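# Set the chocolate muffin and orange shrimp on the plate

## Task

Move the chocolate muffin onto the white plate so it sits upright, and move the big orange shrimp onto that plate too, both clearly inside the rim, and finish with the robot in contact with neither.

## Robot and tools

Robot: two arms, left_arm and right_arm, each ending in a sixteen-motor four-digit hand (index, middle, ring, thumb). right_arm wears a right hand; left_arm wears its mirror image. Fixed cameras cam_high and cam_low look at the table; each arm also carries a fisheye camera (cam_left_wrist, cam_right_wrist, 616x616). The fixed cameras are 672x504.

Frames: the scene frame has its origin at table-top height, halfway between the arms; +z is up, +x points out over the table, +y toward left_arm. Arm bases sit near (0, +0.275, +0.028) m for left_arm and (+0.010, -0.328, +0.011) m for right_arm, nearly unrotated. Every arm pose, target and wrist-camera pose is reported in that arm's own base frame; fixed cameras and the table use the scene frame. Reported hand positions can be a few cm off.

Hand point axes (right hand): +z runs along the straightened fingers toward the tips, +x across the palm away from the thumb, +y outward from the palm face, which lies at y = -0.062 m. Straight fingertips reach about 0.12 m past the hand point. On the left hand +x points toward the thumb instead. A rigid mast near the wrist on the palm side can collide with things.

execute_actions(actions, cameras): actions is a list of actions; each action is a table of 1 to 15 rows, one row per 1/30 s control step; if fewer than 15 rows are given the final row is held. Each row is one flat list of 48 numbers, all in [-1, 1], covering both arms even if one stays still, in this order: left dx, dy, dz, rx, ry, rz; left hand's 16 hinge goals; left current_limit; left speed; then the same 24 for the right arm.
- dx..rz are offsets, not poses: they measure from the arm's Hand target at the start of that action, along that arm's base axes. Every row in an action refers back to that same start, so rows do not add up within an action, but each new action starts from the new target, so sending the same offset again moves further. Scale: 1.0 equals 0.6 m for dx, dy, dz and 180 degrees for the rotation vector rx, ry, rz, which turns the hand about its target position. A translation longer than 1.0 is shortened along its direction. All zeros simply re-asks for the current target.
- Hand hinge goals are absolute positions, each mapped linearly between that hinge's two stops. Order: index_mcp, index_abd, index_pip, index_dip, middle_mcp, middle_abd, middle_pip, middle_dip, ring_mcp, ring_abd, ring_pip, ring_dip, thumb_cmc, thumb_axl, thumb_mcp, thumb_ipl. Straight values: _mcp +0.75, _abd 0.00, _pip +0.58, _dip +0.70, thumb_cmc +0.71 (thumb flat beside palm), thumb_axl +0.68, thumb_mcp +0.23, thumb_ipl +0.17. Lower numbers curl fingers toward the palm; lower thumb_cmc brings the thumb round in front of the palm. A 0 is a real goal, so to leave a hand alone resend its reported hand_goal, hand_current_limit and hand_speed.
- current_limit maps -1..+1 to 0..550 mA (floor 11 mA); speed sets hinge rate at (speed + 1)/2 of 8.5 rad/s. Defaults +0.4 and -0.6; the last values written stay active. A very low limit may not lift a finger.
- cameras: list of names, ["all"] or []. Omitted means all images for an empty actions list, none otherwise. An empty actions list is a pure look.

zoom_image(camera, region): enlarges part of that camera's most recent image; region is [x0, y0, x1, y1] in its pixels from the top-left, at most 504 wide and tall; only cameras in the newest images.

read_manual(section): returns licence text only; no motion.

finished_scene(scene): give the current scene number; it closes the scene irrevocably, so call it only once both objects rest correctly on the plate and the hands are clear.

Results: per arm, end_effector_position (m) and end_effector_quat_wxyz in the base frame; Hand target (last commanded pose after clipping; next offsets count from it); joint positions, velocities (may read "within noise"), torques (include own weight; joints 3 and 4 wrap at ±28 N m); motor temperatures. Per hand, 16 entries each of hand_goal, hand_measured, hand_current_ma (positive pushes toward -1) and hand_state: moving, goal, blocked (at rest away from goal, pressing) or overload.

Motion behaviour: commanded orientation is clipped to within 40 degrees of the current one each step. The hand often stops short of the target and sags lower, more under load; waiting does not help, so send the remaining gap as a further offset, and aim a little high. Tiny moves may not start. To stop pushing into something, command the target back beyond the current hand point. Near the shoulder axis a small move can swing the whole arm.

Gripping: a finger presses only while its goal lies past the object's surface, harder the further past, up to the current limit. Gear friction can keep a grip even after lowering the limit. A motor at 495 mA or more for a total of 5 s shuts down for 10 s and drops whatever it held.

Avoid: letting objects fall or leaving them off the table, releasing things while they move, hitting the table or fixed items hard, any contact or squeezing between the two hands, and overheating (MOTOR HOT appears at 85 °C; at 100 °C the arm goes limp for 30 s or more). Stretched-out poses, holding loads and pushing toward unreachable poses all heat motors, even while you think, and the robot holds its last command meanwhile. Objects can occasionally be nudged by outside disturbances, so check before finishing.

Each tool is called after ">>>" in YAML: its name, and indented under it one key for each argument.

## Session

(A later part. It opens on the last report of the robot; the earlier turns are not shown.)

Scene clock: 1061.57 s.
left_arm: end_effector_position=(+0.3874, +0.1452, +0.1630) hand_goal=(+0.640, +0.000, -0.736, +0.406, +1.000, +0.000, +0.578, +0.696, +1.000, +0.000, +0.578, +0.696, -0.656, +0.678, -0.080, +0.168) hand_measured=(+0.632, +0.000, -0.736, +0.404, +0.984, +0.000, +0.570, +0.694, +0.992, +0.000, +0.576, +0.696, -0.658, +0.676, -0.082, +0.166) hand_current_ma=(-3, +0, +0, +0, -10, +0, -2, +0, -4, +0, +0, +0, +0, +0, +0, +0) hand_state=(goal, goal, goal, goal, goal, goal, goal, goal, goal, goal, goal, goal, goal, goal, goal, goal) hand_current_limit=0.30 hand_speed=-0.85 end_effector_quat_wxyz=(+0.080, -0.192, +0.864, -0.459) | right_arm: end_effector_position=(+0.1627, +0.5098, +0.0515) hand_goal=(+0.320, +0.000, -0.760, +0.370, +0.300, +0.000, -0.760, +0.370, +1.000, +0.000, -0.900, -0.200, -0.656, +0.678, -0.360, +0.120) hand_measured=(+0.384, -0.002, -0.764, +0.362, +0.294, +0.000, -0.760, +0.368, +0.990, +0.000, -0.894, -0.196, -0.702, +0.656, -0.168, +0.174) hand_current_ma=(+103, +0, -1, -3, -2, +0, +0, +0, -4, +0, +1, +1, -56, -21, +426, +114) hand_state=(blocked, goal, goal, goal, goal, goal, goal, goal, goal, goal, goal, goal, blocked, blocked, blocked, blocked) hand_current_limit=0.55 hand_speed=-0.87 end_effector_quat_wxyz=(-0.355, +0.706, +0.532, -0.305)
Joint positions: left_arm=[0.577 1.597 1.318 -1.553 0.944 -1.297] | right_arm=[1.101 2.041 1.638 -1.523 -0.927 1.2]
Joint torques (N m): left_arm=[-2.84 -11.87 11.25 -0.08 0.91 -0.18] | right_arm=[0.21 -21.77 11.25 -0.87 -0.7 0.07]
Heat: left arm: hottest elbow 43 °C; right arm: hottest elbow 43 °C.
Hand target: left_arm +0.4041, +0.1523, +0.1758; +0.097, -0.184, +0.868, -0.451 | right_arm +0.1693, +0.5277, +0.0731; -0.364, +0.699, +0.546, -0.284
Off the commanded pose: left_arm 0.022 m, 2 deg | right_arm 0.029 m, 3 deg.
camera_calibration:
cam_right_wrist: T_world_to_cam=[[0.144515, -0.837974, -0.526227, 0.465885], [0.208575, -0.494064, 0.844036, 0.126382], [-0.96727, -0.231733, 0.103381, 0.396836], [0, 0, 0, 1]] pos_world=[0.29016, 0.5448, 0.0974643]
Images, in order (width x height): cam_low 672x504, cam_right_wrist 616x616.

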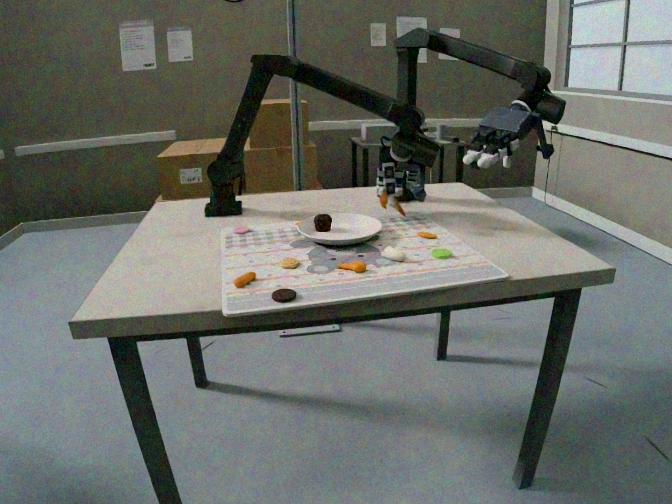

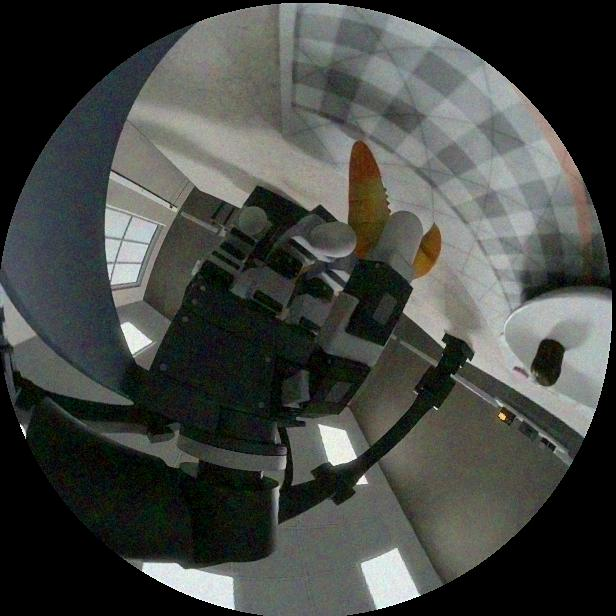

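>>> execute_actions:
  actions:
    - [[0,0,0,0,0,0,0.64,0,-0.737,0.406,1,0,0.577,0.696,1,0,0.577,0.696,-0.657,0.677,-0.08,0.168,0.3,-0.85,0.005,0,0.04,0,0,-0.02,0.32,0,-0.76,0.37,0.30,0,-0.76,0.37,1,0,-0.9,-0.2,-0.657,0.677,-0.36,0.12,0.55,-0.87]]
    - [[0,0,0,0,0,0,0.64,0,-0.737,0.406,1,0,0.577,0.696,1,0,0.577,0.696,-0.657,0.677,-0.08,0.168,0.3,-0.85,0.01,-0.005,0.045,0,0,-0.03,0.32,0,-0.76,0.37,0.30,0,-0.76,0.37,1,0,-0.9,-0.2,-0.657,0.677,-0.36,0.12,0.55,-0.87]]
    - [[0,0,0,0,0,0,0.64,0,-0.737,0.406,1,0,0.577,0.696,1,0,0.577,0.696,-0.657,0.677,-0.08,0.168,0.3,-0.85,0.01,-0.005,0.045,0,0,-0.03,0.32,0,-0.76,0.37,0.30,0,-0.76,0.37,1,0,-0.9,-0.2,-0.657,0.677,-0.36,0.12,0.55,-0.87]]
  cameras: ["cam_right_wrist","cam_low"]

>>> zoom_image:
  camera: "cam_low"
  region: [330, 110, 450, 240]

Scene clock: 1075.50 s.
left_arm: end_effector_position=(+0.3874, +0.1452, +0.1630) hand_goal=(+0.640, +0.000, -0.736, +0.406, +1.000, +0.000, +0.578, +0.696, +1.000, +0.000, +0.578, +0.696, -0.656, +0.678, -0.080, +0.168) hand_measured=(+0.632, +0.000, -0.736, +0.404, +0.984, +0.000, +0.570, +0.694, +0.992, +0.000, +0.576, +0.696, -0.658, +0.676, -0.082, +0.166) hand_current_ma=(-3, +0, +0, +0, -10, +0, -2, +0, -4, +0, +0, +0, +0, +0, +0, +0) hand_state=(goal, goal, goal, goal, goal, goal, goal, goal, goal, goal, goal, goal, goal, goal, goal, goal) hand_current_limit=0.30 hand_speed=-0.85 end_effector_quat_wxyz=(+0.080, -0.192, +0.864, -0.459) | right_arm: end_effector_position=(+0.1785, +0.5165, +0.1419) hand_goal=(+0.320, +0.000, -0.760, +0.370, +0.300, +0.000, -0.760, +0.370, +1.000, +0.000, -0.900, -0.200, -0.656, +0.678, -0.360, +0.120) hand_measured=(+0.328, -0.002, -0.760, +0.366, +0.294, +0.000, -0.760, +0.368, +0.990, +0.000, -0.896, -0.196, -0.676, +0.666, -0.342, +0.128) hand_current_ma=(+3, +0, +0, -1, -1, +0, +0, +0, -4, +0, +1, +1, -12, -7, +18, +4) hand_state=(goal, goal, goal, goal, goal, goal, goal, goal, goal, goal, goal, goal, goal, goal, goal, goal) hand_current_limit=0.55 hand_speed=-0.87 end_effector_quat_wxyz=(-0.391, +0.762, +0.453, -0.248)
Joint positions: left_arm=[0.577 1.597 1.318 -1.553 0.944 -1.297] | right_arm=[1.067 1.871 1.638 -1.387 -0.962 1.539]
Joint torques (N m): left_arm=[-2.84 -11.81 11.22 -0.09 0.9 -0.17] | right_arm=[-0.56 -19.84 9.7 0.53 -0.74 0.17]
Heat: left arm: hottest elbow 43 °C; right arm: hottest elbow 45 °C.
Hand target: left_arm +0.4041, +0.1523, +0.1758; +0.097, -0.184, +0.868, -0.451 | right_arm +0.1844, +0.5217, +0.1511; -0.397, +0.762, +0.454, -0.236
Off the commanded pose: left_arm 0.022 m, 2 deg | right_arm 0.012 m, 2 deg.
camera_calibration:
cam_right_wrist: T_world_to_cam=[[-0.0426602, -0.837087, -0.545404, 0.552428], [0.069535, -0.547065, 0.834197, 0.10361], [-0.996667, -0.00233765, 0.0815447, 0.294199], [0, 0, 0, 1]] pos_world=[0.30958, 0.5198, 0.190875]
Images, in order (width x height): cam_low 672x504, cam_right_wrist 616x616.

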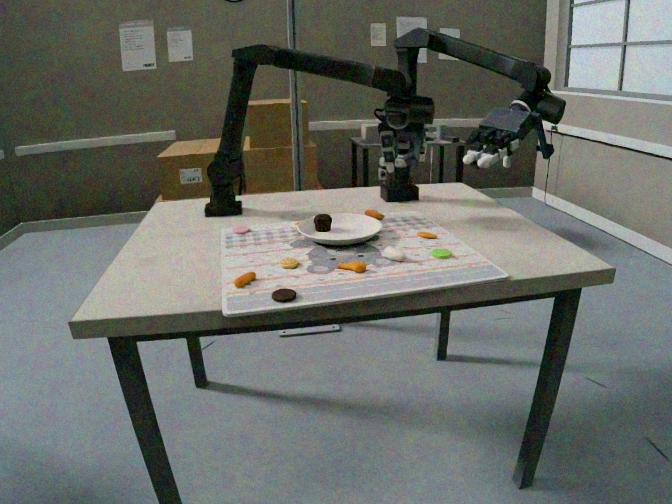

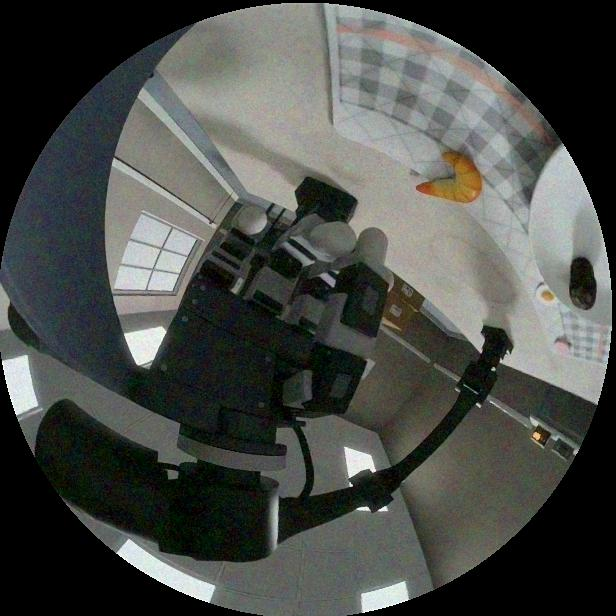

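Scaled by 3.877 from the camera's 672x504 image, which has a finer 960x720 frame.

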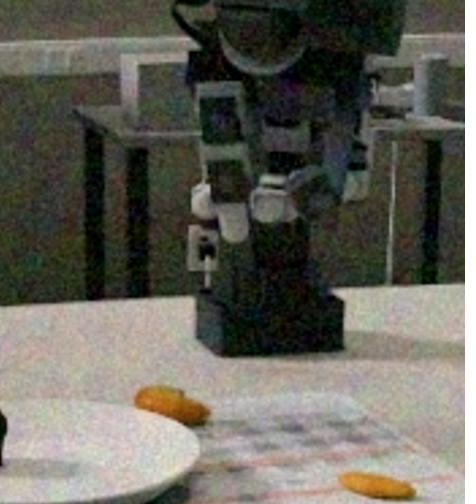

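>>> zoom_image:
  camera: "cam_right_wrist"
  region: [370, 120, 540, 250]

>>> execute_actions:
  actions: []

>>> zoom_image:
  camera: "cam_high"
  region: [300, 180, 420, 280]

Scaled by 2.965 from the camera's 616x616 image, which has a finer 880x880 frame.

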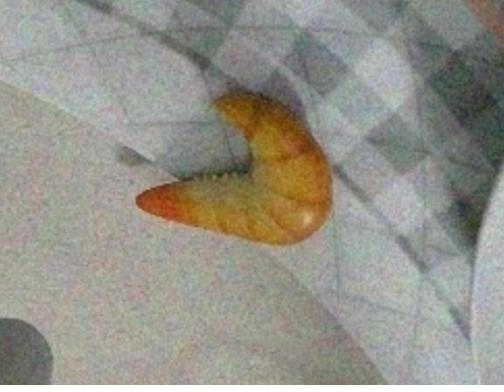

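Scene clock: 1085.23 s.
left_arm: end_effector_position=(+0.3874, +0.1452, +0.1630) hand_goal=(+0.640, +0.000, -0.736, +0.406, +1.000, +0.000, +0.578, +0.696, +1.000, +0.000, +0.578, +0.696, -0.656, +0.678, -0.080, +0.168) hand_measured=(+0.632, +0.000, -0.736, +0.404, +0.984, +0.000, +0.570, +0.694, +0.992, +0.000, +0.576, +0.696, -0.658, +0.676, -0.082, +0.166) hand_current_ma=(-3, +0, +0, +0, -10, +0, -2, +0, -4, +0, +0, +0, +0, +0, +0, +0) hand_state=(goal, goal, goal, goal, goal, goal, goal, goal, goal, goal, goal, goal, goal, goal, goal, goal) hand_current_limit=0.30 hand_speed=-0.85 end_effector_quat_wxyz=(+0.080, -0.192, +0.864, -0.459) | right_arm: end_effector_position=(+0.1784, +0.5164, +0.1419) hand_goal=(+0.320, +0.000, -0.760, +0.370, +0.300, +0.000, -0.760, +0.370, +1.000, +0.000, -0.900, -0.200, -0.656, +0.678, -0.360, +0.120) hand_measured=(+0.328, -0.002, -0.760, +0.366, +0.294, +0.000, -0.760, +0.368, +0.990, +0.000, -0.896, -0.196, -0.676, +0.666, -0.342, +0.128) hand_current_ma=(+3, +0, +0, -1, -1, +0, +0, +0, -4, +0, +1, +1, -12, -7, +18, +4) hand_state=(goal, goal, goal, goal, goal, goal, goal, goal, goal, goal, goal, goal, goal, goal, goal, goal) hand_current_limit=0.55 hand_speed=-0.87 end_effector_quat_wxyz=(-0.391, +0.762, +0.453, -0.248)
Joint positions: left_arm=[0.577 1.597 1.318 -1.553 0.944 -1.297] | right_arm=[1.067 1.871 1.638 -1.387 -0.962 1.54]
Joint velocities: within noise
Joint torques (N m): left_arm=[-2.84 -11.81 11.26 -0.1 0.9 -0.17] | right_arm=[-0.44 -19.96 9.68 0.55 -0.74 0.17]
Motor temperatures (°C): left_arm=[28 34 43 29 31 29] | right_arm=[29 36 45 27 33 29]
Heat: left arm: hottest elbow 43 °C; right arm: hottest elbow 45 °C.
Hand target: left_arm +0.4041, +0.1523, +0.1758; +0.097, -0.184, +0.868, -0.451 | right_arm +0.1844, +0.5217, +0.1511; -0.397, +0.762, +0.454, -0.236
Off the commanded pose: left_arm 0.022 m, 2 deg | right_arm 0.012 m, 2 deg.
camera_calibration:
cam_left_wrist: T_world_to_cam=[[0.893703, -0.0368168, 0.447146, -0.441967], [-0.437729, 0.147096, 0.886993, -0.0470592], [-0.0984297, -0.988437, 0.115345, 0.285314], [0, 0, 0, 1]] pos_world=[0.402472, 0.272665, 0.206455]
cam_right_wrist: T_world_to_cam=[[-0.0432084, -0.837362, -0.544939, 0.552568], [0.0695423, -0.546646, 0.834471, 0.103283], [-0.996643, -0.00184012, 0.0818517, 0.293874], [0, 0, 0, 1]] pos_world=[0.30958, 0.519699, 0.190874]

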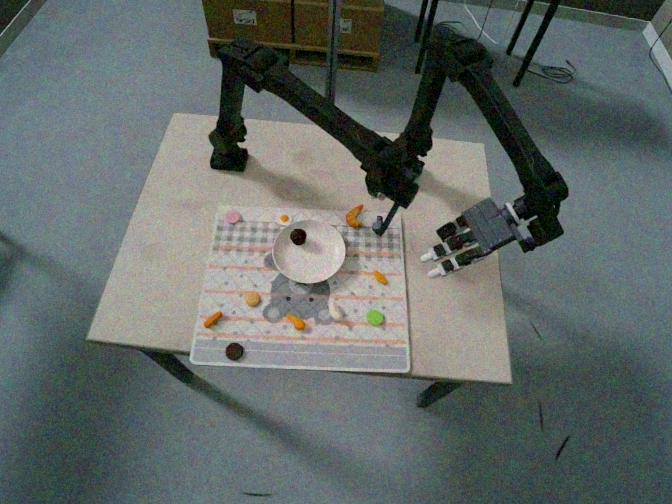

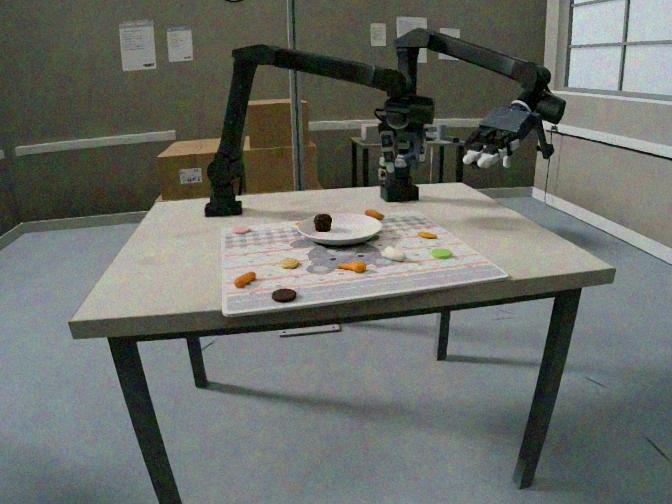

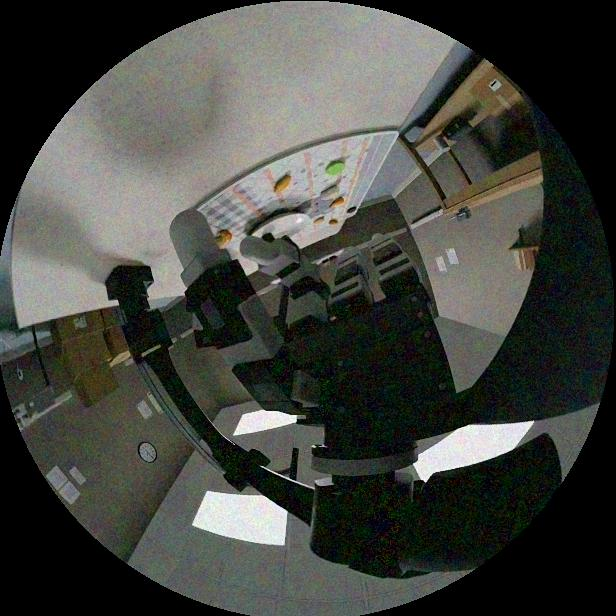

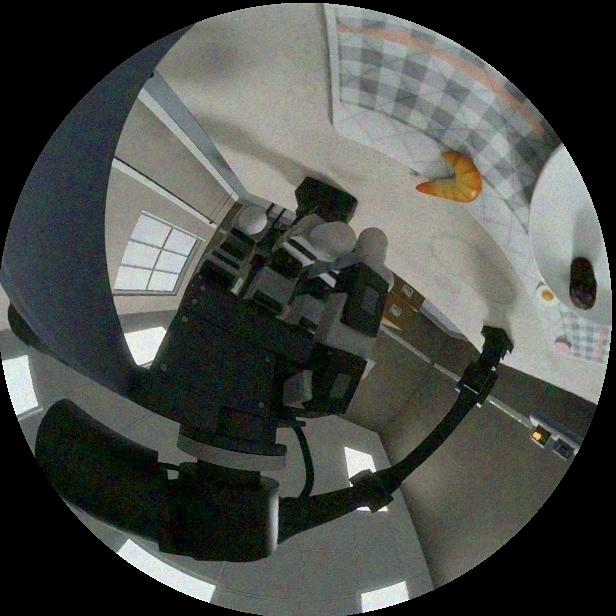

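Scaled by 4.200 from the camera's 672x504 image, which has a finer 960x720 frame.

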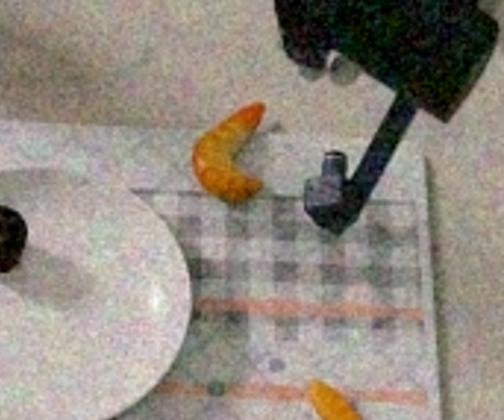

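>>> execute_actions:
  actions:
    - [[0,0,0,0,0,0,0.66,0,-0.737,0.406,0.66,0,-0.737,0.406,1,0,-0.9,-0.2,0.714,0.677,0.226,0.168,0.3,-0.6,0.061,-0.1305,0.014,0,0,-0.0556,0.66,0,-0.737,0.406,0.66,0,-0.737,0.406,1,0,-0.9,-0.2,-0.657,0.677,-0.08,0.168,0.3,-0.6]]
    - [[0,0,0,0,0,0,0.66,0,-0.737,0.406,0.66,0,-0.737,0.406,1,0,-0.9,-0.2,0.714,0.677,0.226,0.168,0.3,-0.6,0.061,-0.1305,0.014,0,0,-0.0556,0.66,0,-0.737,0.406,0.66,0,-0.737,0.406,1,0,-0.9,-0.2,-0.657,0.677,-0.08,0.168,0.3,-0.6]]
    - [[0,0,0,0,0,0,0.66,0,-0.737,0.406,0.66,0,-0.737,0.406,1,0,-0.9,-0.2,0.714,0.677,0.226,0.168,0.3,-0.6,0.061,-0.1305,0.014,0,0,-0.0556,0.66,0,-0.737,0.406,0.66,0,-0.737,0.406,1,0,-0.9,-0.2,-0.657,0.677,-0.08,0.168,0.3,-0.6]]
    - [[-0.0457,-0.095,-0.004,0,0,-0.049,0.66,0,-0.737,0.406,0.66,0,-0.737,0.406,1,0,-0.9,-0.2,0.714,0.677,0.226,0.168,0.3,-0.6,0.061,-0.1305,0.014,0,0,-0.0556,0.66,0,-0.737,0.406,0.66,0,-0.737,0.406,1,0,-0.9,-0.2,-0.657,0.677,-0.08,0.168,0.3,-0.6]]
    - [[-0.0457,-0.095,-0.004,0,0,-0.049,0.66,0,-0.737,0.406,0.66,0,-0.737,0.406,1,0,-0.9,-0.2,0.714,0.677,0.226,0.168,0.3,-0.6,0.061,-0.1305,0.014,0,0,-0.0556,0.66,0,-0.737,0.406,0.66,0,-0.737,0.406,1,0,-0.9,-0.2,-0.657,0.677,-0.08,0.168,0.3,-0.6]]
    - [[-0.0457,-0.095,-0.004,0,0,-0.049,0.66,0,-0.737,0.406,0.66,0,-0.737,0.406,1,0,-0.9,-0.2,0.714,0.677,0.226,0.168,0.3,-0.6,0.061,-0.1305,0.014,0,0,-0.0556,0.66,0,-0.737,0.406,0.66,0,-0.737,0.406,1,0,-0.9,-0.2,-0.657,0.677,-0.08,0.168,0.3,-0.6]]
    - [[-0.0457,-0.095,-0.01,0,0,-0.049,0.66,0,-0.737,0.406,0.66,0,-0.737,0.406,1,0,-0.9,-0.2,0.714,0.677,0.226,0.168,0.3,-0.6,0,0,0,0,0,0,0.66,0,-0.737,0.406,0.66,0,-0.737,0.406,1,0,-0.9,-0.2,-0.657,0.677,-0.08,0.168,0.3,-0.6]]
    - [[-0.0457,-0.095,-0.01,0,0,-0.049,0.66,0,-0.737,0.406,0.66,0,-0.737,0.406,1,0,-0.9,-0.2,0.714,0.677,0.226,0.168,0.3,-0.6,0,0,0,0,0,0,0.66,0,-0.737,0.406,0.66,0,-0.737,0.406,1,0,-0.9,-0.2,-0.657,0.677,-0.08,0.168,0.3,-0.6]]
  cameras: ["cam_left_wrist","cam_high"]

>>> zoom_image:
  camera: "cam_left_wrist"
  region: [130, 50, 330, 230]

Scene clock: 1232.83 s.
left_arm: end_effector_position=(+0.2649, -0.1312, +0.1508) hand_goal=(+0.660, +0.000, -0.736, +0.406, +0.660, +0.000, -0.736, +0.406, +1.000, +0.000, -0.900, -0.200, +0.714, +0.678, +0.226, +0.168) hand_measured=(+0.650, +0.000, -0.736, +0.404, +0.656, +0.000, -0.732, +0.408, +0.992, +0.000, -0.898, -0.196, +0.698, +0.676, +0.222, +0.166) hand_current_ma=(-4, +0, +0, +0, -1, +0, +1, +0, -4, +0, +0, +1, -9, +0, -2, +0) hand_state=(goal, goal, goal, goal, goal, goal, goal, goal, goal, goal, goal, goal, goal, goal, goal, goal) hand_current_limit=0.30 hand_speed=-0.60 end_effector_quat_wxyz=(-0.089, +0.154, +0.872, -0.456) | right_arm: end_effector_position=(+0.3844, +0.0518, +0.1910) hand_goal=(+0.660, +0.000, -0.736, +0.406, +0.660, +0.000, -0.736, +0.406, +1.000, +0.000, -0.900, -0.200, -0.656, +0.678, -0.080, +0.168) hand_measured=(+0.652, -0.002, -0.736, +0.404, +0.654, +0.000, -0.736, +0.404, +0.990, +0.000, -0.896, -0.196, -0.656, +0.676, -0.082, +0.166) hand_current_ma=(-3, +0, +0, +0, -2, +0, +0, +0, -4, +0, +1, +1, +0, +0, +0, +0) hand_state=(goal, goal, goal, goal, goal, goal, goal, goal, goal, goal, goal, goal, goal, goal, goal, goal) hand_current_limit=0.30 hand_speed=-0.60 end_effector_quat_wxyz=(-0.462, +0.887, -0.001, -0.018)
Joint positions: left_arm=[-0.158 1.299 0.969 -1.534 0.935 -1.23] | right_arm=[-0.098 1.485 1.269 -1.547 -0.948 1.377]
Joint torques (N m): left_arm=[-2.55 -8.06 7.8 -0.21 0.86 -0.21] | right_arm=[0.15 -11.05 12.44 -0.44 -0.89 -0.05]
Heat: left arm: hottest elbow 43 °C; right arm: hottest elbow 46 °C.
Hand target: left_arm +0.2671, -0.1327, +0.1566; -0.079, +0.156, +0.873, -0.454 | right_arm +0.4039, +0.0519, +0.2015; -0.462, +0.887, +0.011, -0.006
Off the commanded pose: left_arm 0.007 m, 1 deg | right_arm 0.022 m, 2 deg.
camera_calibration:
cam_left_wrist: T_world_to_cam=[[0.602623, -0.649015, 0.464354, -0.343039], [-0.229574, 0.41629, 0.879772, -0.0679347], [-0.764291, -0.636774, 0.101869, 0.226057], [0, 0, 0, 1]] pos_world=[0.363901, -0.0504093, 0.19603]
Images, in order (width x height): cam_high 672x504, cam_left_wrist 616x616.

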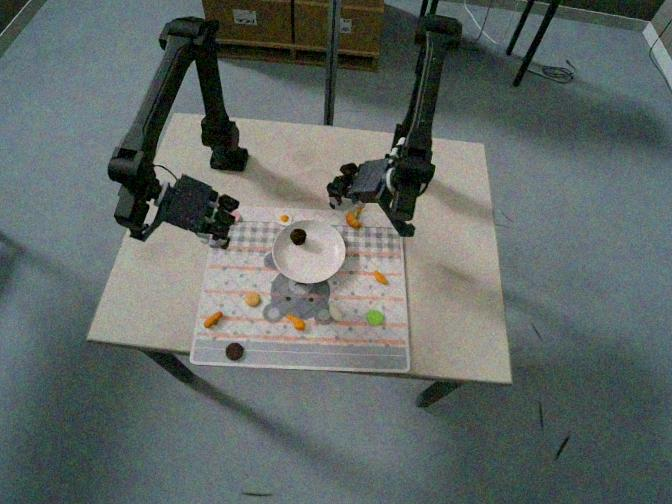

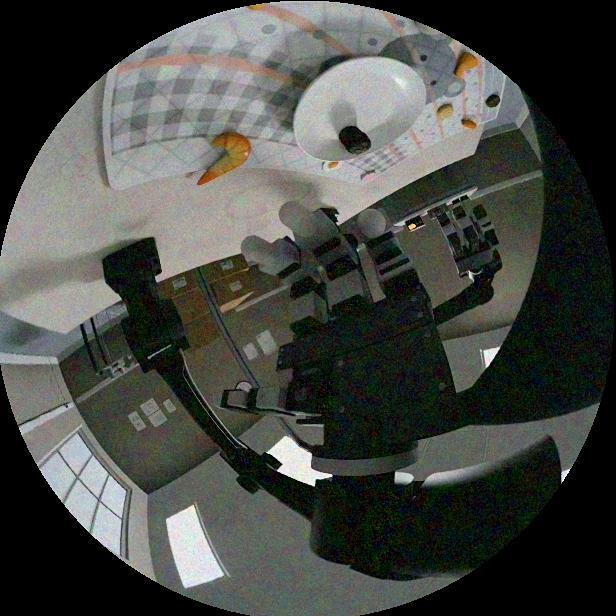

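Scaled by 2.520 from the camera's 616x616 image, which has a finer 880x880 frame.

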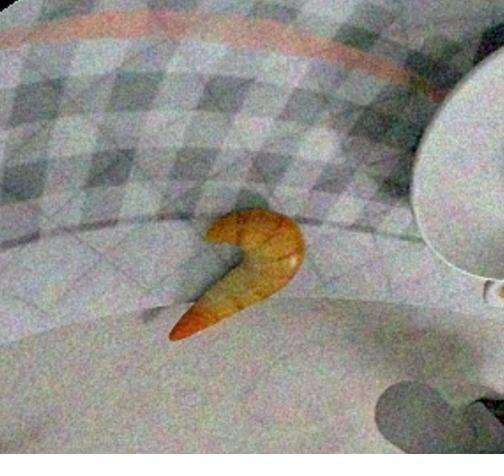

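>>> execute_actions:
  actions:
    - [[-0.054,-0.025,-0.05,0,0,0,0.66,0,-0.737,0.406,1,0,0.577,0.696,1,0,-0.9,-0.2,-0.657,0.677,-0.03,0.168,0.3,-0.4,0,0,0,0,0,0,0.66,0,-0.737,0.406,0.66,0,-0.737,0.406,1,0,-0.9,-0.2,-0.657,0.677,-0.08,0.168,0.3,-0.6]]
    - [[-0.054,-0.025,-0.05,0,0,0,0.66,0,-0.737,0.406,1,0,0.577,0.696,1,0,-0.9,-0.2,-0.657,0.677,-0.03,0.168,0.3,-0.4,0,0,0,0,0,0,0.66,0,-0.737,0.406,0.66,0,-0.737,0.406,1,0,-0.9,-0.2,-0.657,0.677,-0.08,0.168,0.3,-0.6]]
    - [[0,0,-0.05,0,0,0,0.66,0,-0.737,0.406,1,0,0.577,0.696,1,0,-0.9,-0.2,-0.657,0.677,-0.03,0.168,0.3,-0.4,0,0,0,0,0,0,0.66,0,-0.737,0.406,0.66,0,-0.737,0.406,1,0,-0.9,-0.2,-0.657,0.677,-0.08,0.168,0.3,-0.6]]
  cameras: ["cam_left_wrist"]

Scene clock: 1266.60 s.
left_arm: end_effector_position=(+0.2008, -0.1599, +0.0667) hand_goal=(+0.660, +0.000, -0.736, +0.406, +1.000, +0.000, +0.578, +0.696, +1.000, +0.000, -0.900, -0.200, -0.656, +0.678, -0.030, +0.168) hand_measured=(+0.650, +0.000, -0.736, +0.404, +0.982, +0.000, +0.570, +0.694, +0.992, +0.000, -0.898, -0.196, -0.654, +0.676, -0.030, +0.166) hand_current_ma=(-4, +0, +0, +0, -12, +0, -3, +0, -4, +0, +0, +1, +0, +0, +0, +0) hand_state=(goal, goal, goal, goal, goal, goal, goal, goal, goal, goal, goal, goal, goal, goal, goal, goal) hand_current_limit=0.30 hand_speed=-0.40 end_effector_quat_wxyz=(-0.078, +0.157, +0.873, -0.455) | right_arm: end_effector_position=(+0.3844, +0.0518, +0.1910) hand_goal=(+0.660, +0.000, -0.736, +0.406, +0.660, +0.000, -0.736, +0.406, +1.000, +0.000, -0.900, -0.200, -0.656, +0.678, -0.080, +0.168) hand_measured=(+0.652, -0.002, -0.736, +0.404, +0.654, +0.000, -0.736, +0.404, +0.990, +0.000, -0.896, -0.196, -0.656, +0.676, -0.082, +0.166) hand_current_ma=(-3, +0, +0, +0, -2, +0, +0, +0, -4, +0, +1, +1, +0, +0, +0, +0) hand_state=(goal, goal, goal, goal, goal, goal, goal, goal, goal, goal, goal, goal, goal, goal, goal, goal) hand_current_limit=0.30 hand_speed=-0.60 end_effector_quat_wxyz=(-0.462, +0.887, -0.001, -0.018)
Joint positions: left_arm=[-0.303 1.187 0.644 -1.091 0.959 -1.485] | right_arm=[-0.098 1.485 1.269 -1.547 -0.948 1.377]
Joint torques (N m): left_arm=[-3.08 -3.84 7.42 0.38 0.87 -0.18] | right_arm=[0.09 -10.93 12.45 -0.46 -0.9 -0.05]
Heat: left arm: hottest elbow 42 °C; right arm: hottest elbow 48 °C.
Hand target: left_arm +0.2023, -0.1626, +0.0667; -0.079, +0.156, +0.873, -0.454 | right_arm +0.4039, +0.0519, +0.2015; -0.462, +0.887, +0.011, -0.006
Off the commanded pose: left_arm 0.003 m, 0 deg | right_arm 0.022 m, 2 deg.
camera_calibration:
cam_left_wrist: T_world_to_cam=[[0.596, -0.644248, 0.4793, -0.282857], [-0.251418, 0.417164, 0.873363, 0.00821591], [-0.76261, -0.641029, 0.0866541, 0.16729], [0, 0, 0, 1]] pos_world=[0.298225, -0.0784199, 0.113901]
Images, in order (width x height): cam_left_wrist 616x616.

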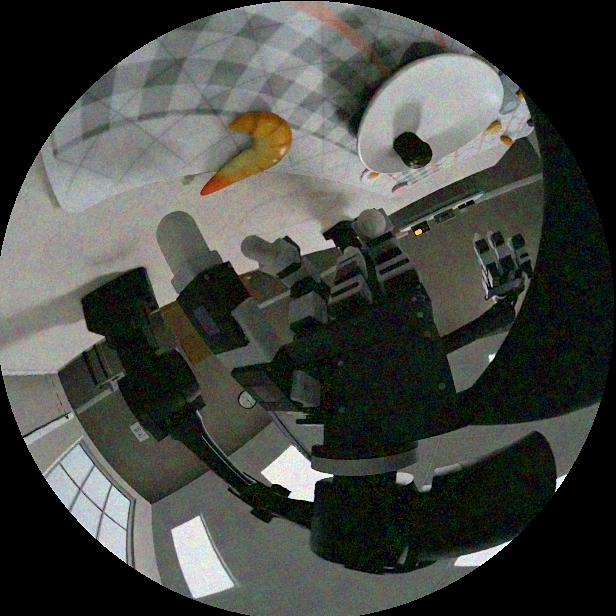

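>>> execute_actions:
  actions:
    - [[0,0,-0.09,0,0,0,0.66,0,-0.737,0.406,1,0,0.577,0.696,1,0,-0.9,-0.2,-0.657,0.677,-0.03,0.168,0.3,-0.4,0,0,0,0,0,0,0.66,0,-0.737,0.406,0.66,0,-0.737,0.406,1,0,-0.9,-0.2,-0.657,0.677,-0.08,0.168,0.3,-0.6]]
    - [[0.01,0.028,0,0,0,0,0.66,0,-0.737,0.406,1,0,0.577,0.696,1,0,-0.9,-0.2,-0.657,0.677,-0.03,0.168,0.3,-0.4,0,0,0,0,0,0,0.66,0,-0.737,0.406,0.66,0,-0.737,0.406,1,0,-0.9,-0.2,-0.657,0.677,-0.08,0.168,0.3,-0.6]]
    - [[0.015,0.028,0,0,0,0,0.66,0,-0.737,0.406,1,0,0.577,0.696,1,0,-0.9,-0.2,-0.657,0.677,-0.03,0.168,0.3,-0.4,0,0,0,0,0,0,0.66,0,-0.737,0.406,0.66,0,-0.737,0.406,1,0,-0.9,-0.2,-0.657,0.677,-0.08,0.168,0.3,-0.6]]
  cameras: ["cam_left_wrist"]

>>> zoom_image:
  camera: "cam_left_wrist"
  region: [100, 80, 320, 280]

Scene clock: 1280.40 s.
left_arm: end_effector_position=(+0.1998, -0.1278, +0.0065) hand_goal=(+0.660, +0.000, -0.736, +0.406, +1.000, +0.000, +0.578, +0.696, +1.000, +0.000, -0.900, -0.200, -0.656, +0.678, -0.030, +0.168) hand_measured=(+0.650, +0.000, -0.736, +0.404, +0.984, +0.000, +0.570, +0.694, +0.992, +0.000, -0.898, -0.196, -0.654, +0.676, -0.030, +0.166) hand_current_ma=(-4, +0, +0, +0, -11, +0, -2, +0, -4, +0, +0, +1, +0, +0, +0, +0) hand_state=(goal, goal, goal, goal, goal, goal, goal, goal, goal, goal, goal, goal, goal, goal, goal, goal) hand_current_limit=0.30 hand_speed=-0.40 end_effector_quat_wxyz=(-0.092, +0.149, +0.874, -0.453) | right_arm: end_effector_position=(+0.3844, +0.0518, +0.1910) hand_goal=(+0.660, +0.000, -0.736, +0.406, +0.660, +0.000, -0.736, +0.406, +1.000, +0.000, -0.900, -0.200, -0.656, +0.678, -0.080, +0.168) hand_measured=(+0.652, -0.002, -0.736, +0.404, +0.654, +0.000, -0.736, +0.404, +0.990, +0.000, -0.896, -0.196, -0.656, +0.676, -0.082, +0.166) hand_current_ma=(-3, +0, +0, +0, -2, +0, +0, +0, -4, +0, +1, +1, +0, +0, +0, +0) hand_state=(goal, goal, goal, goal, goal, goal, goal, goal, goal, goal, goal, goal, goal, goal, goal, goal) hand_current_limit=0.30 hand_speed=-0.60 end_effector_quat_wxyz=(-0.462, +0.887, -0.001, -0.018)
Joint positions: left_arm=[-0.187 1.359 0.58 -1.044 0.937 -1.292] | right_arm=[-0.098 1.485 1.269 -1.547 -0.948 1.377]
Joint torques (N m): left_arm=[-1.67 -4.54 8.4 -0.83 0.9 0.11] | right_arm=[0.09 -11.05 12.42 -0.49 -0.89 -0.05]
Heat: left arm: hottest elbow 42 °C; right arm: hottest elbow 48 °C.
Hand target: left_arm +0.2173, -0.1292, +0.0127; -0.079, +0.156, +0.873, -0.455 | right_arm +0.4039, +0.0519, +0.2015; -0.462, +0.887, +0.011, -0.006
Off the commanded pose: left_arm 0.019 m, 2 deg | right_arm 0.022 m, 2 deg.
camera_calibration:
cam_left_wrist: T_world_to_cam=[[0.610159, -0.649195, 0.45415, -0.236034], [-0.225537, 0.407179, 0.885064, 0.0407133], [-0.759499, -0.642457, 0.102027, 0.191448], [0, 0, 0, 1]] pos_world=[0.298605, -0.0468129, 0.0516283]
Images, in order (width x height): cam_left_wrist 616x616.

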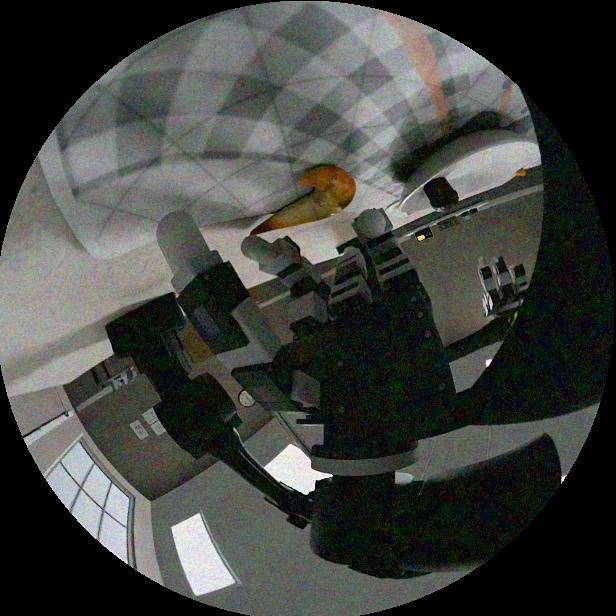

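Scaled by 2.291 from the camera's 616x616 image, which has a finer 880x880 frame.

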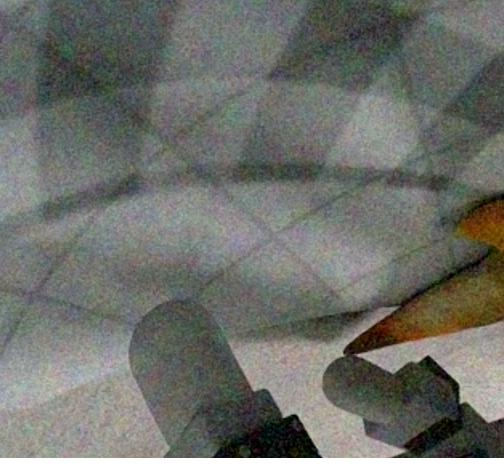

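>>> execute_actions:
  actions:
    - [[0.017,0.028,0.005,0,0,0,0.66,0,-0.737,0.406,1,0,0.577,0.696,1,0,-0.9,-0.2,-0.657,0.677,-0.03,0.168,0.3,-0.4,0,0,0,0,0,0,0.66,0,-0.737,0.406,0.66,0,-0.737,0.406,1,0,-0.9,-0.2,-0.657,0.677,-0.08,0.168,0.3,-0.6]]
  cameras: ["cam_left_wrist"]

>>> zoom_image:
  camera: "cam_left_wrist"
  region: [200, 100, 420, 280]

Scene clock: 1293.67 s.
left_arm: end_effector_position=(+0.2108, -0.1120, +0.0098) hand_goal=(+0.660, +0.000, -0.736, +0.406, +1.000, +0.000, +0.578, +0.696, +1.000, +0.000, -0.900, -0.200, -0.656, +0.678, -0.030, +0.168) hand_measured=(+0.650, +0.000, -0.736, +0.404, +0.984, +0.000, +0.570, +0.694, +0.992, +0.000, -0.898, -0.196, -0.654, +0.676, -0.030, +0.166) hand_current_ma=(-4, +0, +0, +0, -11, +0, -2, +0, -4, +0, +0, +1, +0, +0, +0, +0) hand_state=(goal, goal, goal, goal, goal, goal, goal, goal, goal, goal, goal, goal, goal, goal, goal, goal) hand_current_limit=0.30 hand_speed=-0.40 end_effector_quat_wxyz=(-0.091, +0.149, +0.874, -0.454) | right_arm: end_effector_position=(+0.3844, +0.0518, +0.1910) hand_goal=(+0.660, +0.000, -0.736, +0.406, +0.660, +0.000, -0.736, +0.406, +1.000, +0.000, -0.900, -0.200, -0.656, +0.678, -0.080, +0.168) hand_measured=(+0.652, -0.002, -0.736, +0.404, +0.654, +0.000, -0.736, +0.404, +0.990, +0.000, -0.896, -0.196, -0.656, +0.676, -0.082, +0.166) hand_current_ma=(-3, +0, +0, +0, -2, +0, +0, +0, -4, +0, +1, +1, +0, +0, +0, +0) hand_state=(goal, goal, goal, goal, goal, goal, goal, goal, goal, goal, goal, goal, goal, goal, goal, goal) hand_current_limit=0.30 hand_speed=-0.60 end_effector_quat_wxyz=(-0.462, +0.887, -0.001, -0.018)
Joint positions: left_arm=[-0.121 1.392 0.617 -1.131 0.92 -1.187] | right_arm=[-0.098 1.485 1.269 -1.547 -0.948 1.377]
Joint torques (N m): left_arm=[-1.73 -4.89 8.24 -0.99 0.82 0.1] | right_arm=[0.09 -10.99 12.44 -0.46 -0.89 -0.05]
Heat: left arm: hottest elbow 42 °C; right arm: hottest elbow 48 °C.
Hand target: left_arm +0.2276, -0.1122, +0.0157; -0.079, +0.156, +0.873, -0.454 | right_arm +0.4039, +0.0519, +0.2015; -0.462, +0.887, +0.011, -0.006
Off the commanded pose: left_arm 0.018 m, 2 deg | right_arm 0.022 m, 2 deg.
camera_calibration:
cam_left_wrist: T_world_to_cam=[[0.610168, -0.647725, 0.456232, -0.233876], [-0.227034, 0.408752, 0.883955, 0.0343278], [-0.759046, -0.642941, 0.102352, 0.209355], [0, 0, 0, 1]] pos_world=[0.309407, -0.0309156, 0.0549294]
Images, in order (width x height): cam_left_wrist 616x616.

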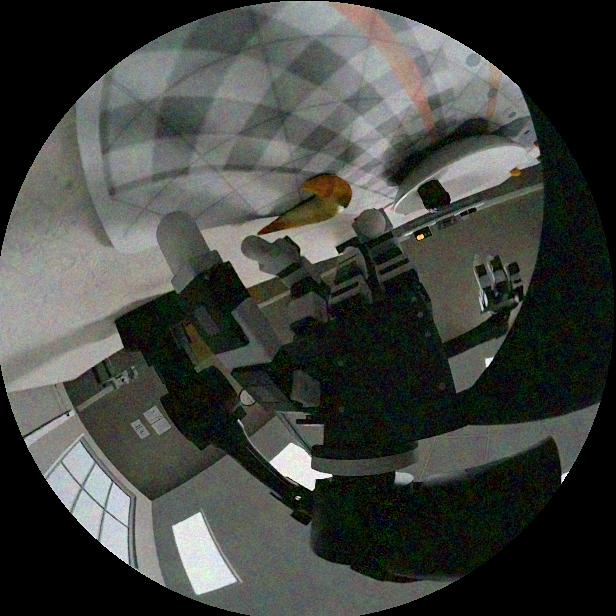

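Scaled by 2.291 from the camera's 616x616 image, which has a finer 880x880 frame.

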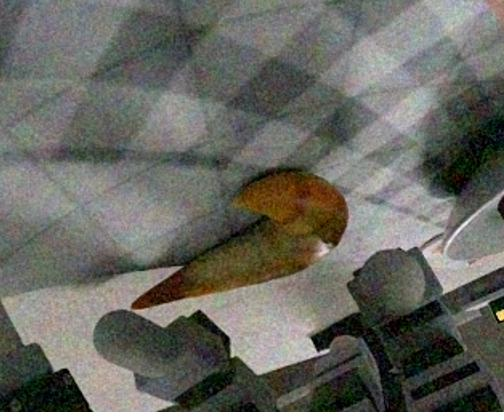

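>>> execute_actions:
  actions:
    - [[0.0,0,0.08,0,0,0,0.66,0,-0.737,0.406,1,0,0.577,0.696,1,0,-0.9,-0.2,-0.657,0.677,-0.03,0.168,0.3,-0.4,0,0,0,0,0,0,0.66,0,-0.737,0.406,0.66,0,-0.737,0.406,1,0,-0.9,-0.2,-0.657,0.677,-0.08,0.168,0.3,-0.6]]
    - [[-0.016,-0.053,0,0,0,0,0.66,0,-0.737,0.406,1,0,0.577,0.696,1,0,-0.9,-0.2,-0.657,0.677,-0.03,0.168,0.3,-0.4,0,0,0,0,0,0,0.66,0,-0.737,0.406,0.66,0,-0.737,0.406,1,0,-0.9,-0.2,-0.657,0.677,-0.08,0.168,0.3,-0.6]]
    - [[0,0,-0.09,0,0,0,0.66,0,-0.737,0.406,1,0,0.577,0.696,1,0,-0.9,-0.2,-0.657,0.677,-0.03,0.168,0.3,-0.4,0,0,0,0,0,0,0.66,0,-0.737,0.406,0.66,0,-0.737,0.406,1,0,-0.9,-0.2,-0.657,0.677,-0.08,0.168,0.3,-0.6]]
  cameras: ["cam_left_wrist"]

>>> zoom_image:
  camera: "cam_left_wrist"
  region: [160, 80, 380, 280]

Scene clock: 1327.87 s.
left_arm: end_effector_position=(+0.2146, -0.1410, +0.0093) hand_goal=(+0.660, +0.000, -0.736, +0.406, +1.000, +0.000, +0.578, +0.696, +1.000, +0.000, -0.900, -0.200, -0.656, +0.678, -0.030, +0.168) hand_measured=(+0.650, +0.000, -0.736, +0.404, +0.984, +0.000, +0.572, +0.694, +0.992, +0.000, -0.898, -0.196, -0.654, +0.676, -0.030, +0.166) hand_current_ma=(-4, +0, +0, +0, -11, +0, -2, +0, -4, +0, +0, +1, +0, +0, +0, +0) hand_state=(goal, goal, goal, goal, goal, goal, goal, goal, goal, goal, goal, goal, goal, goal, goal, goal) hand_current_limit=0.30 hand_speed=-0.40 end_effector_quat_wxyz=(-0.081, +0.155, +0.873, -0.455) | right_arm: end_effector_position=(+0.3844, +0.0518, +0.1910) hand_goal=(+0.660, +0.000, -0.736, +0.406, +0.660, +0.000, -0.736, +0.406, +1.000, +0.000, -0.900, -0.200, -0.656, +0.678, -0.080, +0.168) hand_measured=(+0.652, -0.002, -0.736, +0.404, +0.654, +0.000, -0.736, +0.404, +0.990, +0.000, -0.896, -0.196, -0.656, +0.676, -0.082, +0.166) hand_current_ma=(-3, +0, +0, +0, -2, +0, +0, +0, -4, +0, +1, +1, +0, +0, +0, +0) hand_state=(goal, goal, goal, goal, goal, goal, goal, goal, goal, goal, goal, goal, goal, goal, goal, goal) hand_current_limit=0.30 hand_speed=-0.60 end_effector_quat_wxyz=(-0.462, +0.887, -0.001, -0.018)
Joint positions: left_arm=[-0.222 1.369 0.606 -0.99 0.949 -1.348] | right_arm=[-0.098 1.485 1.269 -1.547 -0.948 1.377]
Joint torques (N m): left_arm=[-3.08 -5.42 6.3 -0.03 0.91 -0.15] | right_arm=[0.15 -11.16 12.4 -0.46 -0.89 -0.06]
Heat: left arm: hottest elbow 41 °C; right arm: hottest elbow 49 °C.
Hand target: left_arm +0.2178, -0.1441, +0.0097; -0.079, +0.156, +0.873, -0.454 | right_arm +0.4039, +0.0519, +0.2015; -0.462, +0.887, +0.011, -0.006
Off the commanded pose: left_arm 0.005 m, 0 deg | right_arm 0.022 m, 2 deg.
camera_calibration:
cam_left_wrist: T_world_to_cam=[[0.599512, -0.644634, 0.474377, -0.252242], [-0.246251, 0.415386, 0.87568, 0.0526298], [-0.761542, -0.641796, 0.090287, 0.194525], [0, 0, 0, 1]] pos_world=[0.312321, -0.0596198, 0.0560078]
Images, in order (width x height): cam_left_wrist 616x616.

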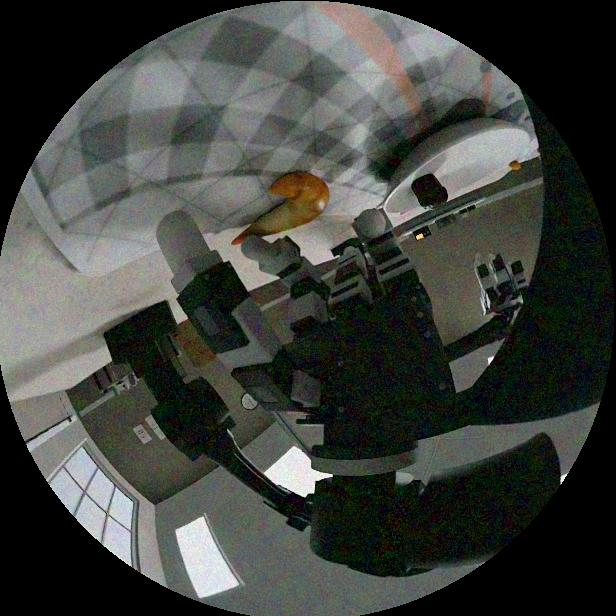

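Scaled by 2.291 from the camera's 616x616 image, which has a finer 880x880 frame.

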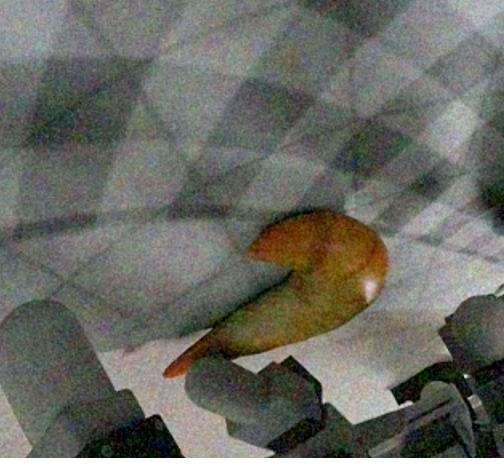

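>>> execute_actions:
  actions:
    - [[0.03,0.026,0.0,0,0,0,0.66,0,-0.737,0.406,1,0,0.577,0.696,1,0,-0.9,-0.2,-0.657,0.677,-0.03,0.168,0.3,-0.4,0,0,0,0,0,0,0.66,0,-0.737,0.406,0.66,0,-0.737,0.406,1,0,-0.9,-0.2,-0.657,0.677,-0.08,0.168,0.3,-0.6]]
    - [[0.02,0.026,0.003,0,0,0,0.66,0,-0.737,0.406,1,0,0.577,0.696,1,0,-0.9,-0.2,-0.657,0.677,-0.03,0.168,0.3,-0.4,0,0,0,0,0,0,0.66,0,-0.737,0.406,0.66,0,-0.737,0.406,1,0,-0.9,-0.2,-0.657,0.677,-0.08,0.168,0.3,-0.6]]
  cameras: ["cam_left_wrist"]

>>> zoom_image:
  camera: "cam_left_wrist"
  region: [180, 80, 400, 280]

Scene clock: 1338.97 s.
left_arm: end_effector_position=(+0.2312, -0.1127, +0.0060) hand_goal=(+0.660, +0.000, -0.736, +0.406, +1.000, +0.000, +0.578, +0.696, +1.000, +0.000, -0.900, -0.200, -0.656, +0.678, -0.030, +0.168) hand_measured=(+0.658, +0.000, -0.736, +0.404, +0.984, +0.000, +0.572, +0.694, +0.992, +0.000, -0.898, -0.196, -0.654, +0.676, -0.030, +0.166) hand_current_ma=(-1, +0, +0, +0, -11, +0, -2, +0, -4, +0, +0, +1, +0, +0, +0, +0) hand_state=(goal, goal, goal, goal, goal, goal, goal, goal, goal, goal, goal, goal, goal, goal, goal, goal) hand_current_limit=0.30 hand_speed=-0.40 end_effector_quat_wxyz=(-0.090, +0.149, +0.874, -0.454) | right_arm: end_effector_position=(+0.3844, +0.0518, +0.1910) hand_goal=(+0.660, +0.000, -0.736, +0.406, +0.660, +0.000, -0.736, +0.406, +1.000, +0.000, -0.900, -0.200, -0.656, +0.678, -0.080, +0.168) hand_measured=(+0.652, -0.002, -0.736, +0.404, +0.654, +0.000, -0.736, +0.404, +0.990, +0.000, -0.896, -0.196, -0.656, +0.676, -0.082, +0.166) hand_current_ma=(-3, +0, +0, +0, -2, +0, +0, +0, -4, +0, +1, +1, +0, +0, +0, +0) hand_state=(goal, goal, goal, goal, goal, goal, goal, goal, goal, goal, goal, goal, goal, goal, goal, goal) hand_current_limit=0.30 hand_speed=-0.60 end_effector_quat_wxyz=(-0.462, +0.887, -0.001, -0.018)
Joint positions: left_arm=[-0.115 1.454 0.668 -1.126 0.919 -1.178] | right_arm=[-0.098 1.485 1.269 -1.547 -0.948 1.377]
Joint torques (N m): left_arm=[-1.67 -5.83 8.16 -1.03 0.81 0.17] | right_arm=[0.15 -11.05 12.44 -0.49 -0.9 -0.05]
Heat: left arm: hottest elbow 41 °C; right arm: hottest elbow 49 °C.
Hand target: left_arm +0.2480, -0.1129, +0.0115; -0.079, +0.156, +0.873, -0.454 | right_arm +0.4039, +0.0519, +0.2015; -0.462, +0.887, +0.011, -0.006
Off the commanded pose: left_arm 0.017 m, 1 deg | right_arm 0.022 m, 2 deg.
camera_calibration:
cam_left_wrist: T_world_to_cam=[[0.610449, -0.647072, 0.456782, -0.245126], [-0.227676, 0.409012, 0.88367, 0.0427104], [-0.758627, -0.643434, 0.102358, 0.224679], [0, 0, 0, 1]] pos_world=[0.329809, -0.031517, 0.0512295]
Images, in order (width x height): cam_left_wrist 616x616.

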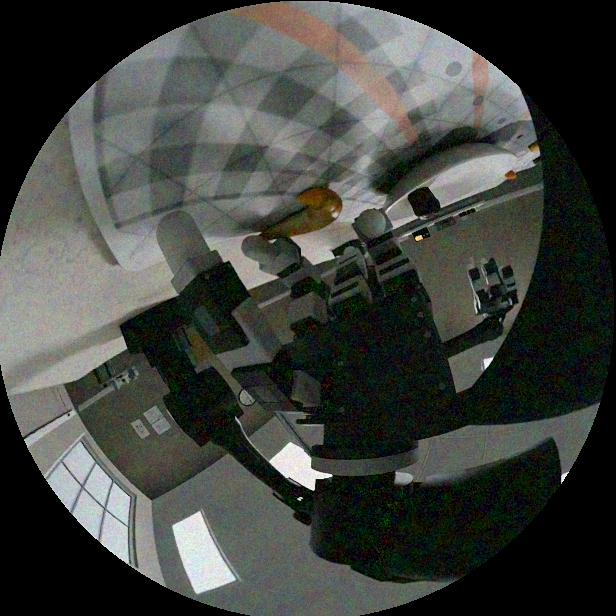

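Scaled by 2.291 from the camera's 616x616 image, which has a finer 880x880 frame.

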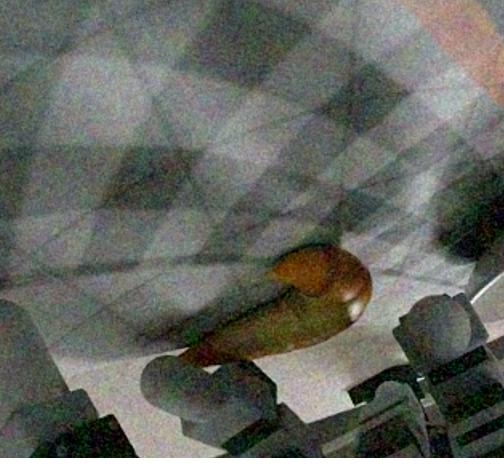

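>>> execute_actions:
  actions:
    - [[0.022,0.026,0.007,0,0,0,0.66,0,-0.737,0.406,1,0,0.577,0.696,1,0,-0.9,-0.2,-0.657,0.677,-0.03,0.168,0.3,-0.4,0,0,0,0,0,0,0.66,0,-0.737,0.406,0.66,0,-0.737,0.406,1,0,-0.9,-0.2,-0.657,0.677,-0.08,0.168,0.3,-0.6]]
    - [[0.02,0.015,0.0,0,0,0,0.66,0,-0.737,0.406,1,0,0.577,0.696,1,0,-0.9,-0.2,-0.657,0.677,-0.03,0.168,0.3,-0.4,0,0,0,0,0,0,0.66,0,-0.737,0.406,0.66,0,-0.737,0.406,1,0,-0.9,-0.2,-0.657,0.677,-0.08,0.168,0.3,-0.6]]
  cameras: []

>>> execute_actions:
  actions:
    - [[0.0,0.0,0.1,0,0,0,0.66,0,-0.737,0.406,0.66,0,-0.737,0.406,1,0,-0.9,-0.2,-0.657,0.677,-0.06,0.168,0.3,-0.6,0,0,0,0,0,0,0.66,0,-0.737,0.406,0.66,0,-0.737,0.406,1,0,-0.9,-0.2,-0.657,0.677,-0.08,0.168,0.3,-0.6]]
    - [[0.0,0.0,0.08,0,0,0,0.66,0,-0.737,0.406,0.66,0,-0.737,0.406,1,0,-0.9,-0.2,-0.657,0.677,-0.06,0.168,0.3,-0.6,0,0,0,0,0,0,0.66,0,-0.737,0.406,0.66,0,-0.737,0.406,1,0,-0.9,-0.2,-0.657,0.677,-0.08,0.168,0.3,-0.6]]
  cameras: ["cam_left_wrist"]

>>> zoom_image:
  camera: "cam_left_wrist"
  region: [150, 60, 370, 260]

Scene clock: 1357.47 s.
left_arm: end_effector_position=(+0.2574, -0.0897, +0.0108) hand_goal=(+0.660, +0.000, -0.736, +0.406, +1.000, +0.000, +0.578, +0.696, +1.000, +0.000, -0.900, -0.200, -0.656, +0.678, -0.030, +0.168) hand_measured=(+0.658, +0.000, -0.736, +0.404, +0.984, +0.000, +0.572, +0.694, +0.992, +0.000, -0.898, -0.196, -0.654, +0.676, -0.030, +0.166) hand_current_ma=(-1, +0, +0, +0, -11, +0, -2, +0, -4, +0, +0, +1, +0, +0, +0, +0) hand_state=(goal, goal, goal, goal, goal, goal, goal, goal, goal, goal, goal, goal, goal, goal, goal, goal) hand_current_limit=0.30 hand_speed=-0.40 end_effector_quat_wxyz=(-0.089, +0.149, +0.874, -0.454) | right_arm: end_effector_position=(+0.3844, +0.0518, +0.1910) hand_goal=(+0.660, +0.000, -0.736, +0.406, +0.660, +0.000, -0.736, +0.406, +1.000, +0.000, -0.900, -0.200, -0.656, +0.678, -0.080, +0.168) hand_measured=(+0.652, -0.002, -0.736, +0.404, +0.654, +0.000, -0.736, +0.404, +0.990, +0.000, -0.896, -0.196, -0.656, +0.676, -0.082, +0.166) hand_current_ma=(-3, +0, +0, +0, -2, +0, +0, +0, -4, +0, +1, +1, +0, +0, +0, +0) hand_state=(goal, goal, goal, goal, goal, goal, goal, goal, goal, goal, goal, goal, goal, goal, goal, goal) hand_current_limit=0.30 hand_speed=-0.60 end_effector_quat_wxyz=(-0.462, +0.887, -0.001, -0.018)
Joint positions: left_arm=[-0.031 1.523 0.753 -1.239 0.888 -1.052] | right_arm=[-0.098 1.485 1.269 -1.547 -0.948 1.377]
Joint torques (N m): left_arm=[-1.73 -6.89 8.02 -1.26 0.73 0.09] | right_arm=[0.09 -11.05 12.42 -0.43 -0.88 -0.06]
Heat: left arm: hottest elbow 41 °C; right arm: hottest elbow 49 °C.
Hand target: left_arm +0.2731, -0.0883, +0.0157; -0.079, +0.156, +0.873, -0.454 | right_arm +0.4039, +0.0519, +0.2015; -0.462, +0.887, +0.011, -0.006
Off the commanded pose: left_arm 0.016 m, 1 deg | right_arm 0.022 m, 2 deg.
No camera images: "cameras" was empty.

Scene clock: 1358.77 s.
left_arm: end_effector_position=(+0.2580, -0.0896, +0.1117) hand_goal=(+0.660, +0.000, -0.736, +0.406, +0.660, +0.000, -0.736, +0.406, +1.000, +0.000, -0.900, -0.200, -0.656, +0.678, -0.060, +0.168) hand_measured=(+0.656, +0.000, -0.736, +0.404, +0.656, +0.000, -0.730, +0.408, +0.992, +0.000, -0.898, -0.196, -0.654, +0.676, -0.058, +0.166) hand_current_ma=(-1, +0, +0, +0, -1, +0, +2, +0, -4, +0, +0, +1, +0, +0, +0, +0) hand_state=(goal, goal, goal, goal, goal, goal, goal, goal, goal, goal, goal, goal, goal, goal, goal, goal) hand_current_limit=0.30 hand_speed=-0.60 end_effector_quat_wxyz=(-0.097, +0.146, +0.873, -0.455) | right_arm: end_effector_position=(+0.3844, +0.0518, +0.1910) hand_goal=(+0.660, +0.000, -0.736, +0.406, +0.660, +0.000, -0.736, +0.406, +1.000, +0.000, -0.900, -0.200, -0.656, +0.678, -0.080, +0.168) hand_measured=(+0.652, -0.002, -0.736, +0.404, +0.654, +0.000, -0.736, +0.404, +0.990, +0.000, -0.896, -0.196, -0.656, +0.676, -0.082, +0.166) hand_current_ma=(-3, +0, +0, +0, -2, +0, +0, +0, -4, +0, +1, +1, +0, +0, +0, +0) hand_state=(goal, goal, goal, goal, goal, goal, goal, goal, goal, goal, goal, goal, goal, goal, goal, goal) hand_current_limit=0.30 hand_speed=-0.60 end_effector_quat_wxyz=(-0.462, +0.887, -0.001, -0.018)
Joint positions: left_arm=[-0.031 1.357 0.898 -1.567 0.888 -1.052] | right_arm=[-0.098 1.485 1.269 -1.547 -0.948 1.377]
Joint torques (N m): left_arm=[-1.9 -7.12 9.77 -1.24 0.71 0.11] | right_arm=[0.21 -11.05 12.44 -0.47 -0.89 -0.05]
Heat: left arm: hottest elbow 41 °C; right arm: hottest elbow 49 °C.
Hand target: left_arm +0.2731, -0.0883, +0.1237; -0.079, +0.156, +0.873, -0.454 | right_arm +0.4039, +0.0519, +0.2015; -0.462, +0.887, +0.011, -0.006
Off the commanded pose: left_arm 0.019 m, 2 deg | right_arm 0.022 m, 2 deg.
camera_calibration:
cam_left_wrist: T_world_to_cam=[[0.616984, -0.646727, 0.448413, -0.295489], [-0.214401, 0.410106, 0.886479, -0.0577016], [-0.757207, -0.643084, 0.11437, 0.247432], [0, 0, 0, 1]] pos_world=[0.357298, -0.00831733, 0.155354]
Images, in order (width x height): cam_left_wrist 616x616.

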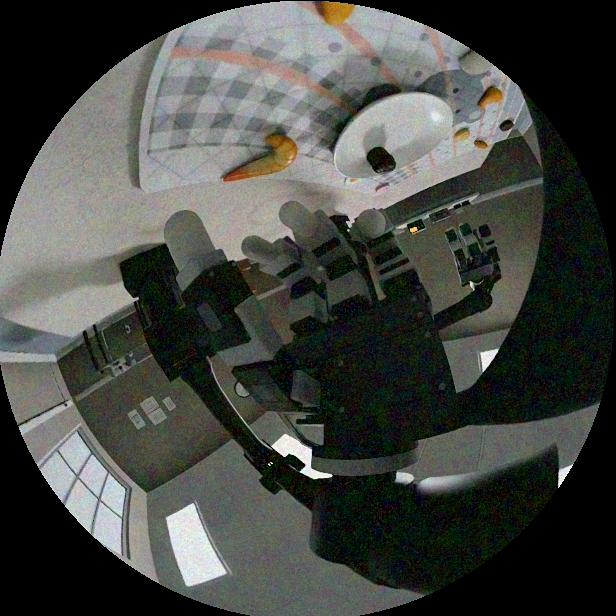

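Scaled by 2.291 from the camera's 616x616 image, which has a finer 880x880 frame.

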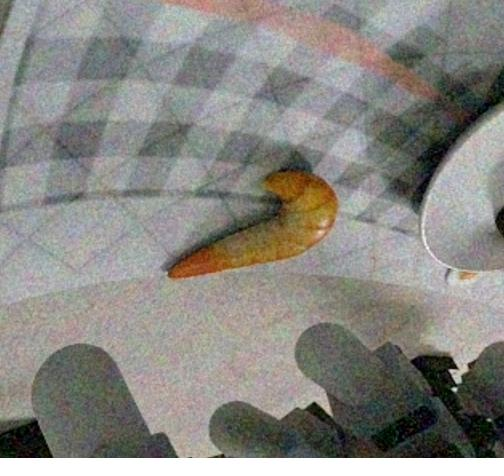

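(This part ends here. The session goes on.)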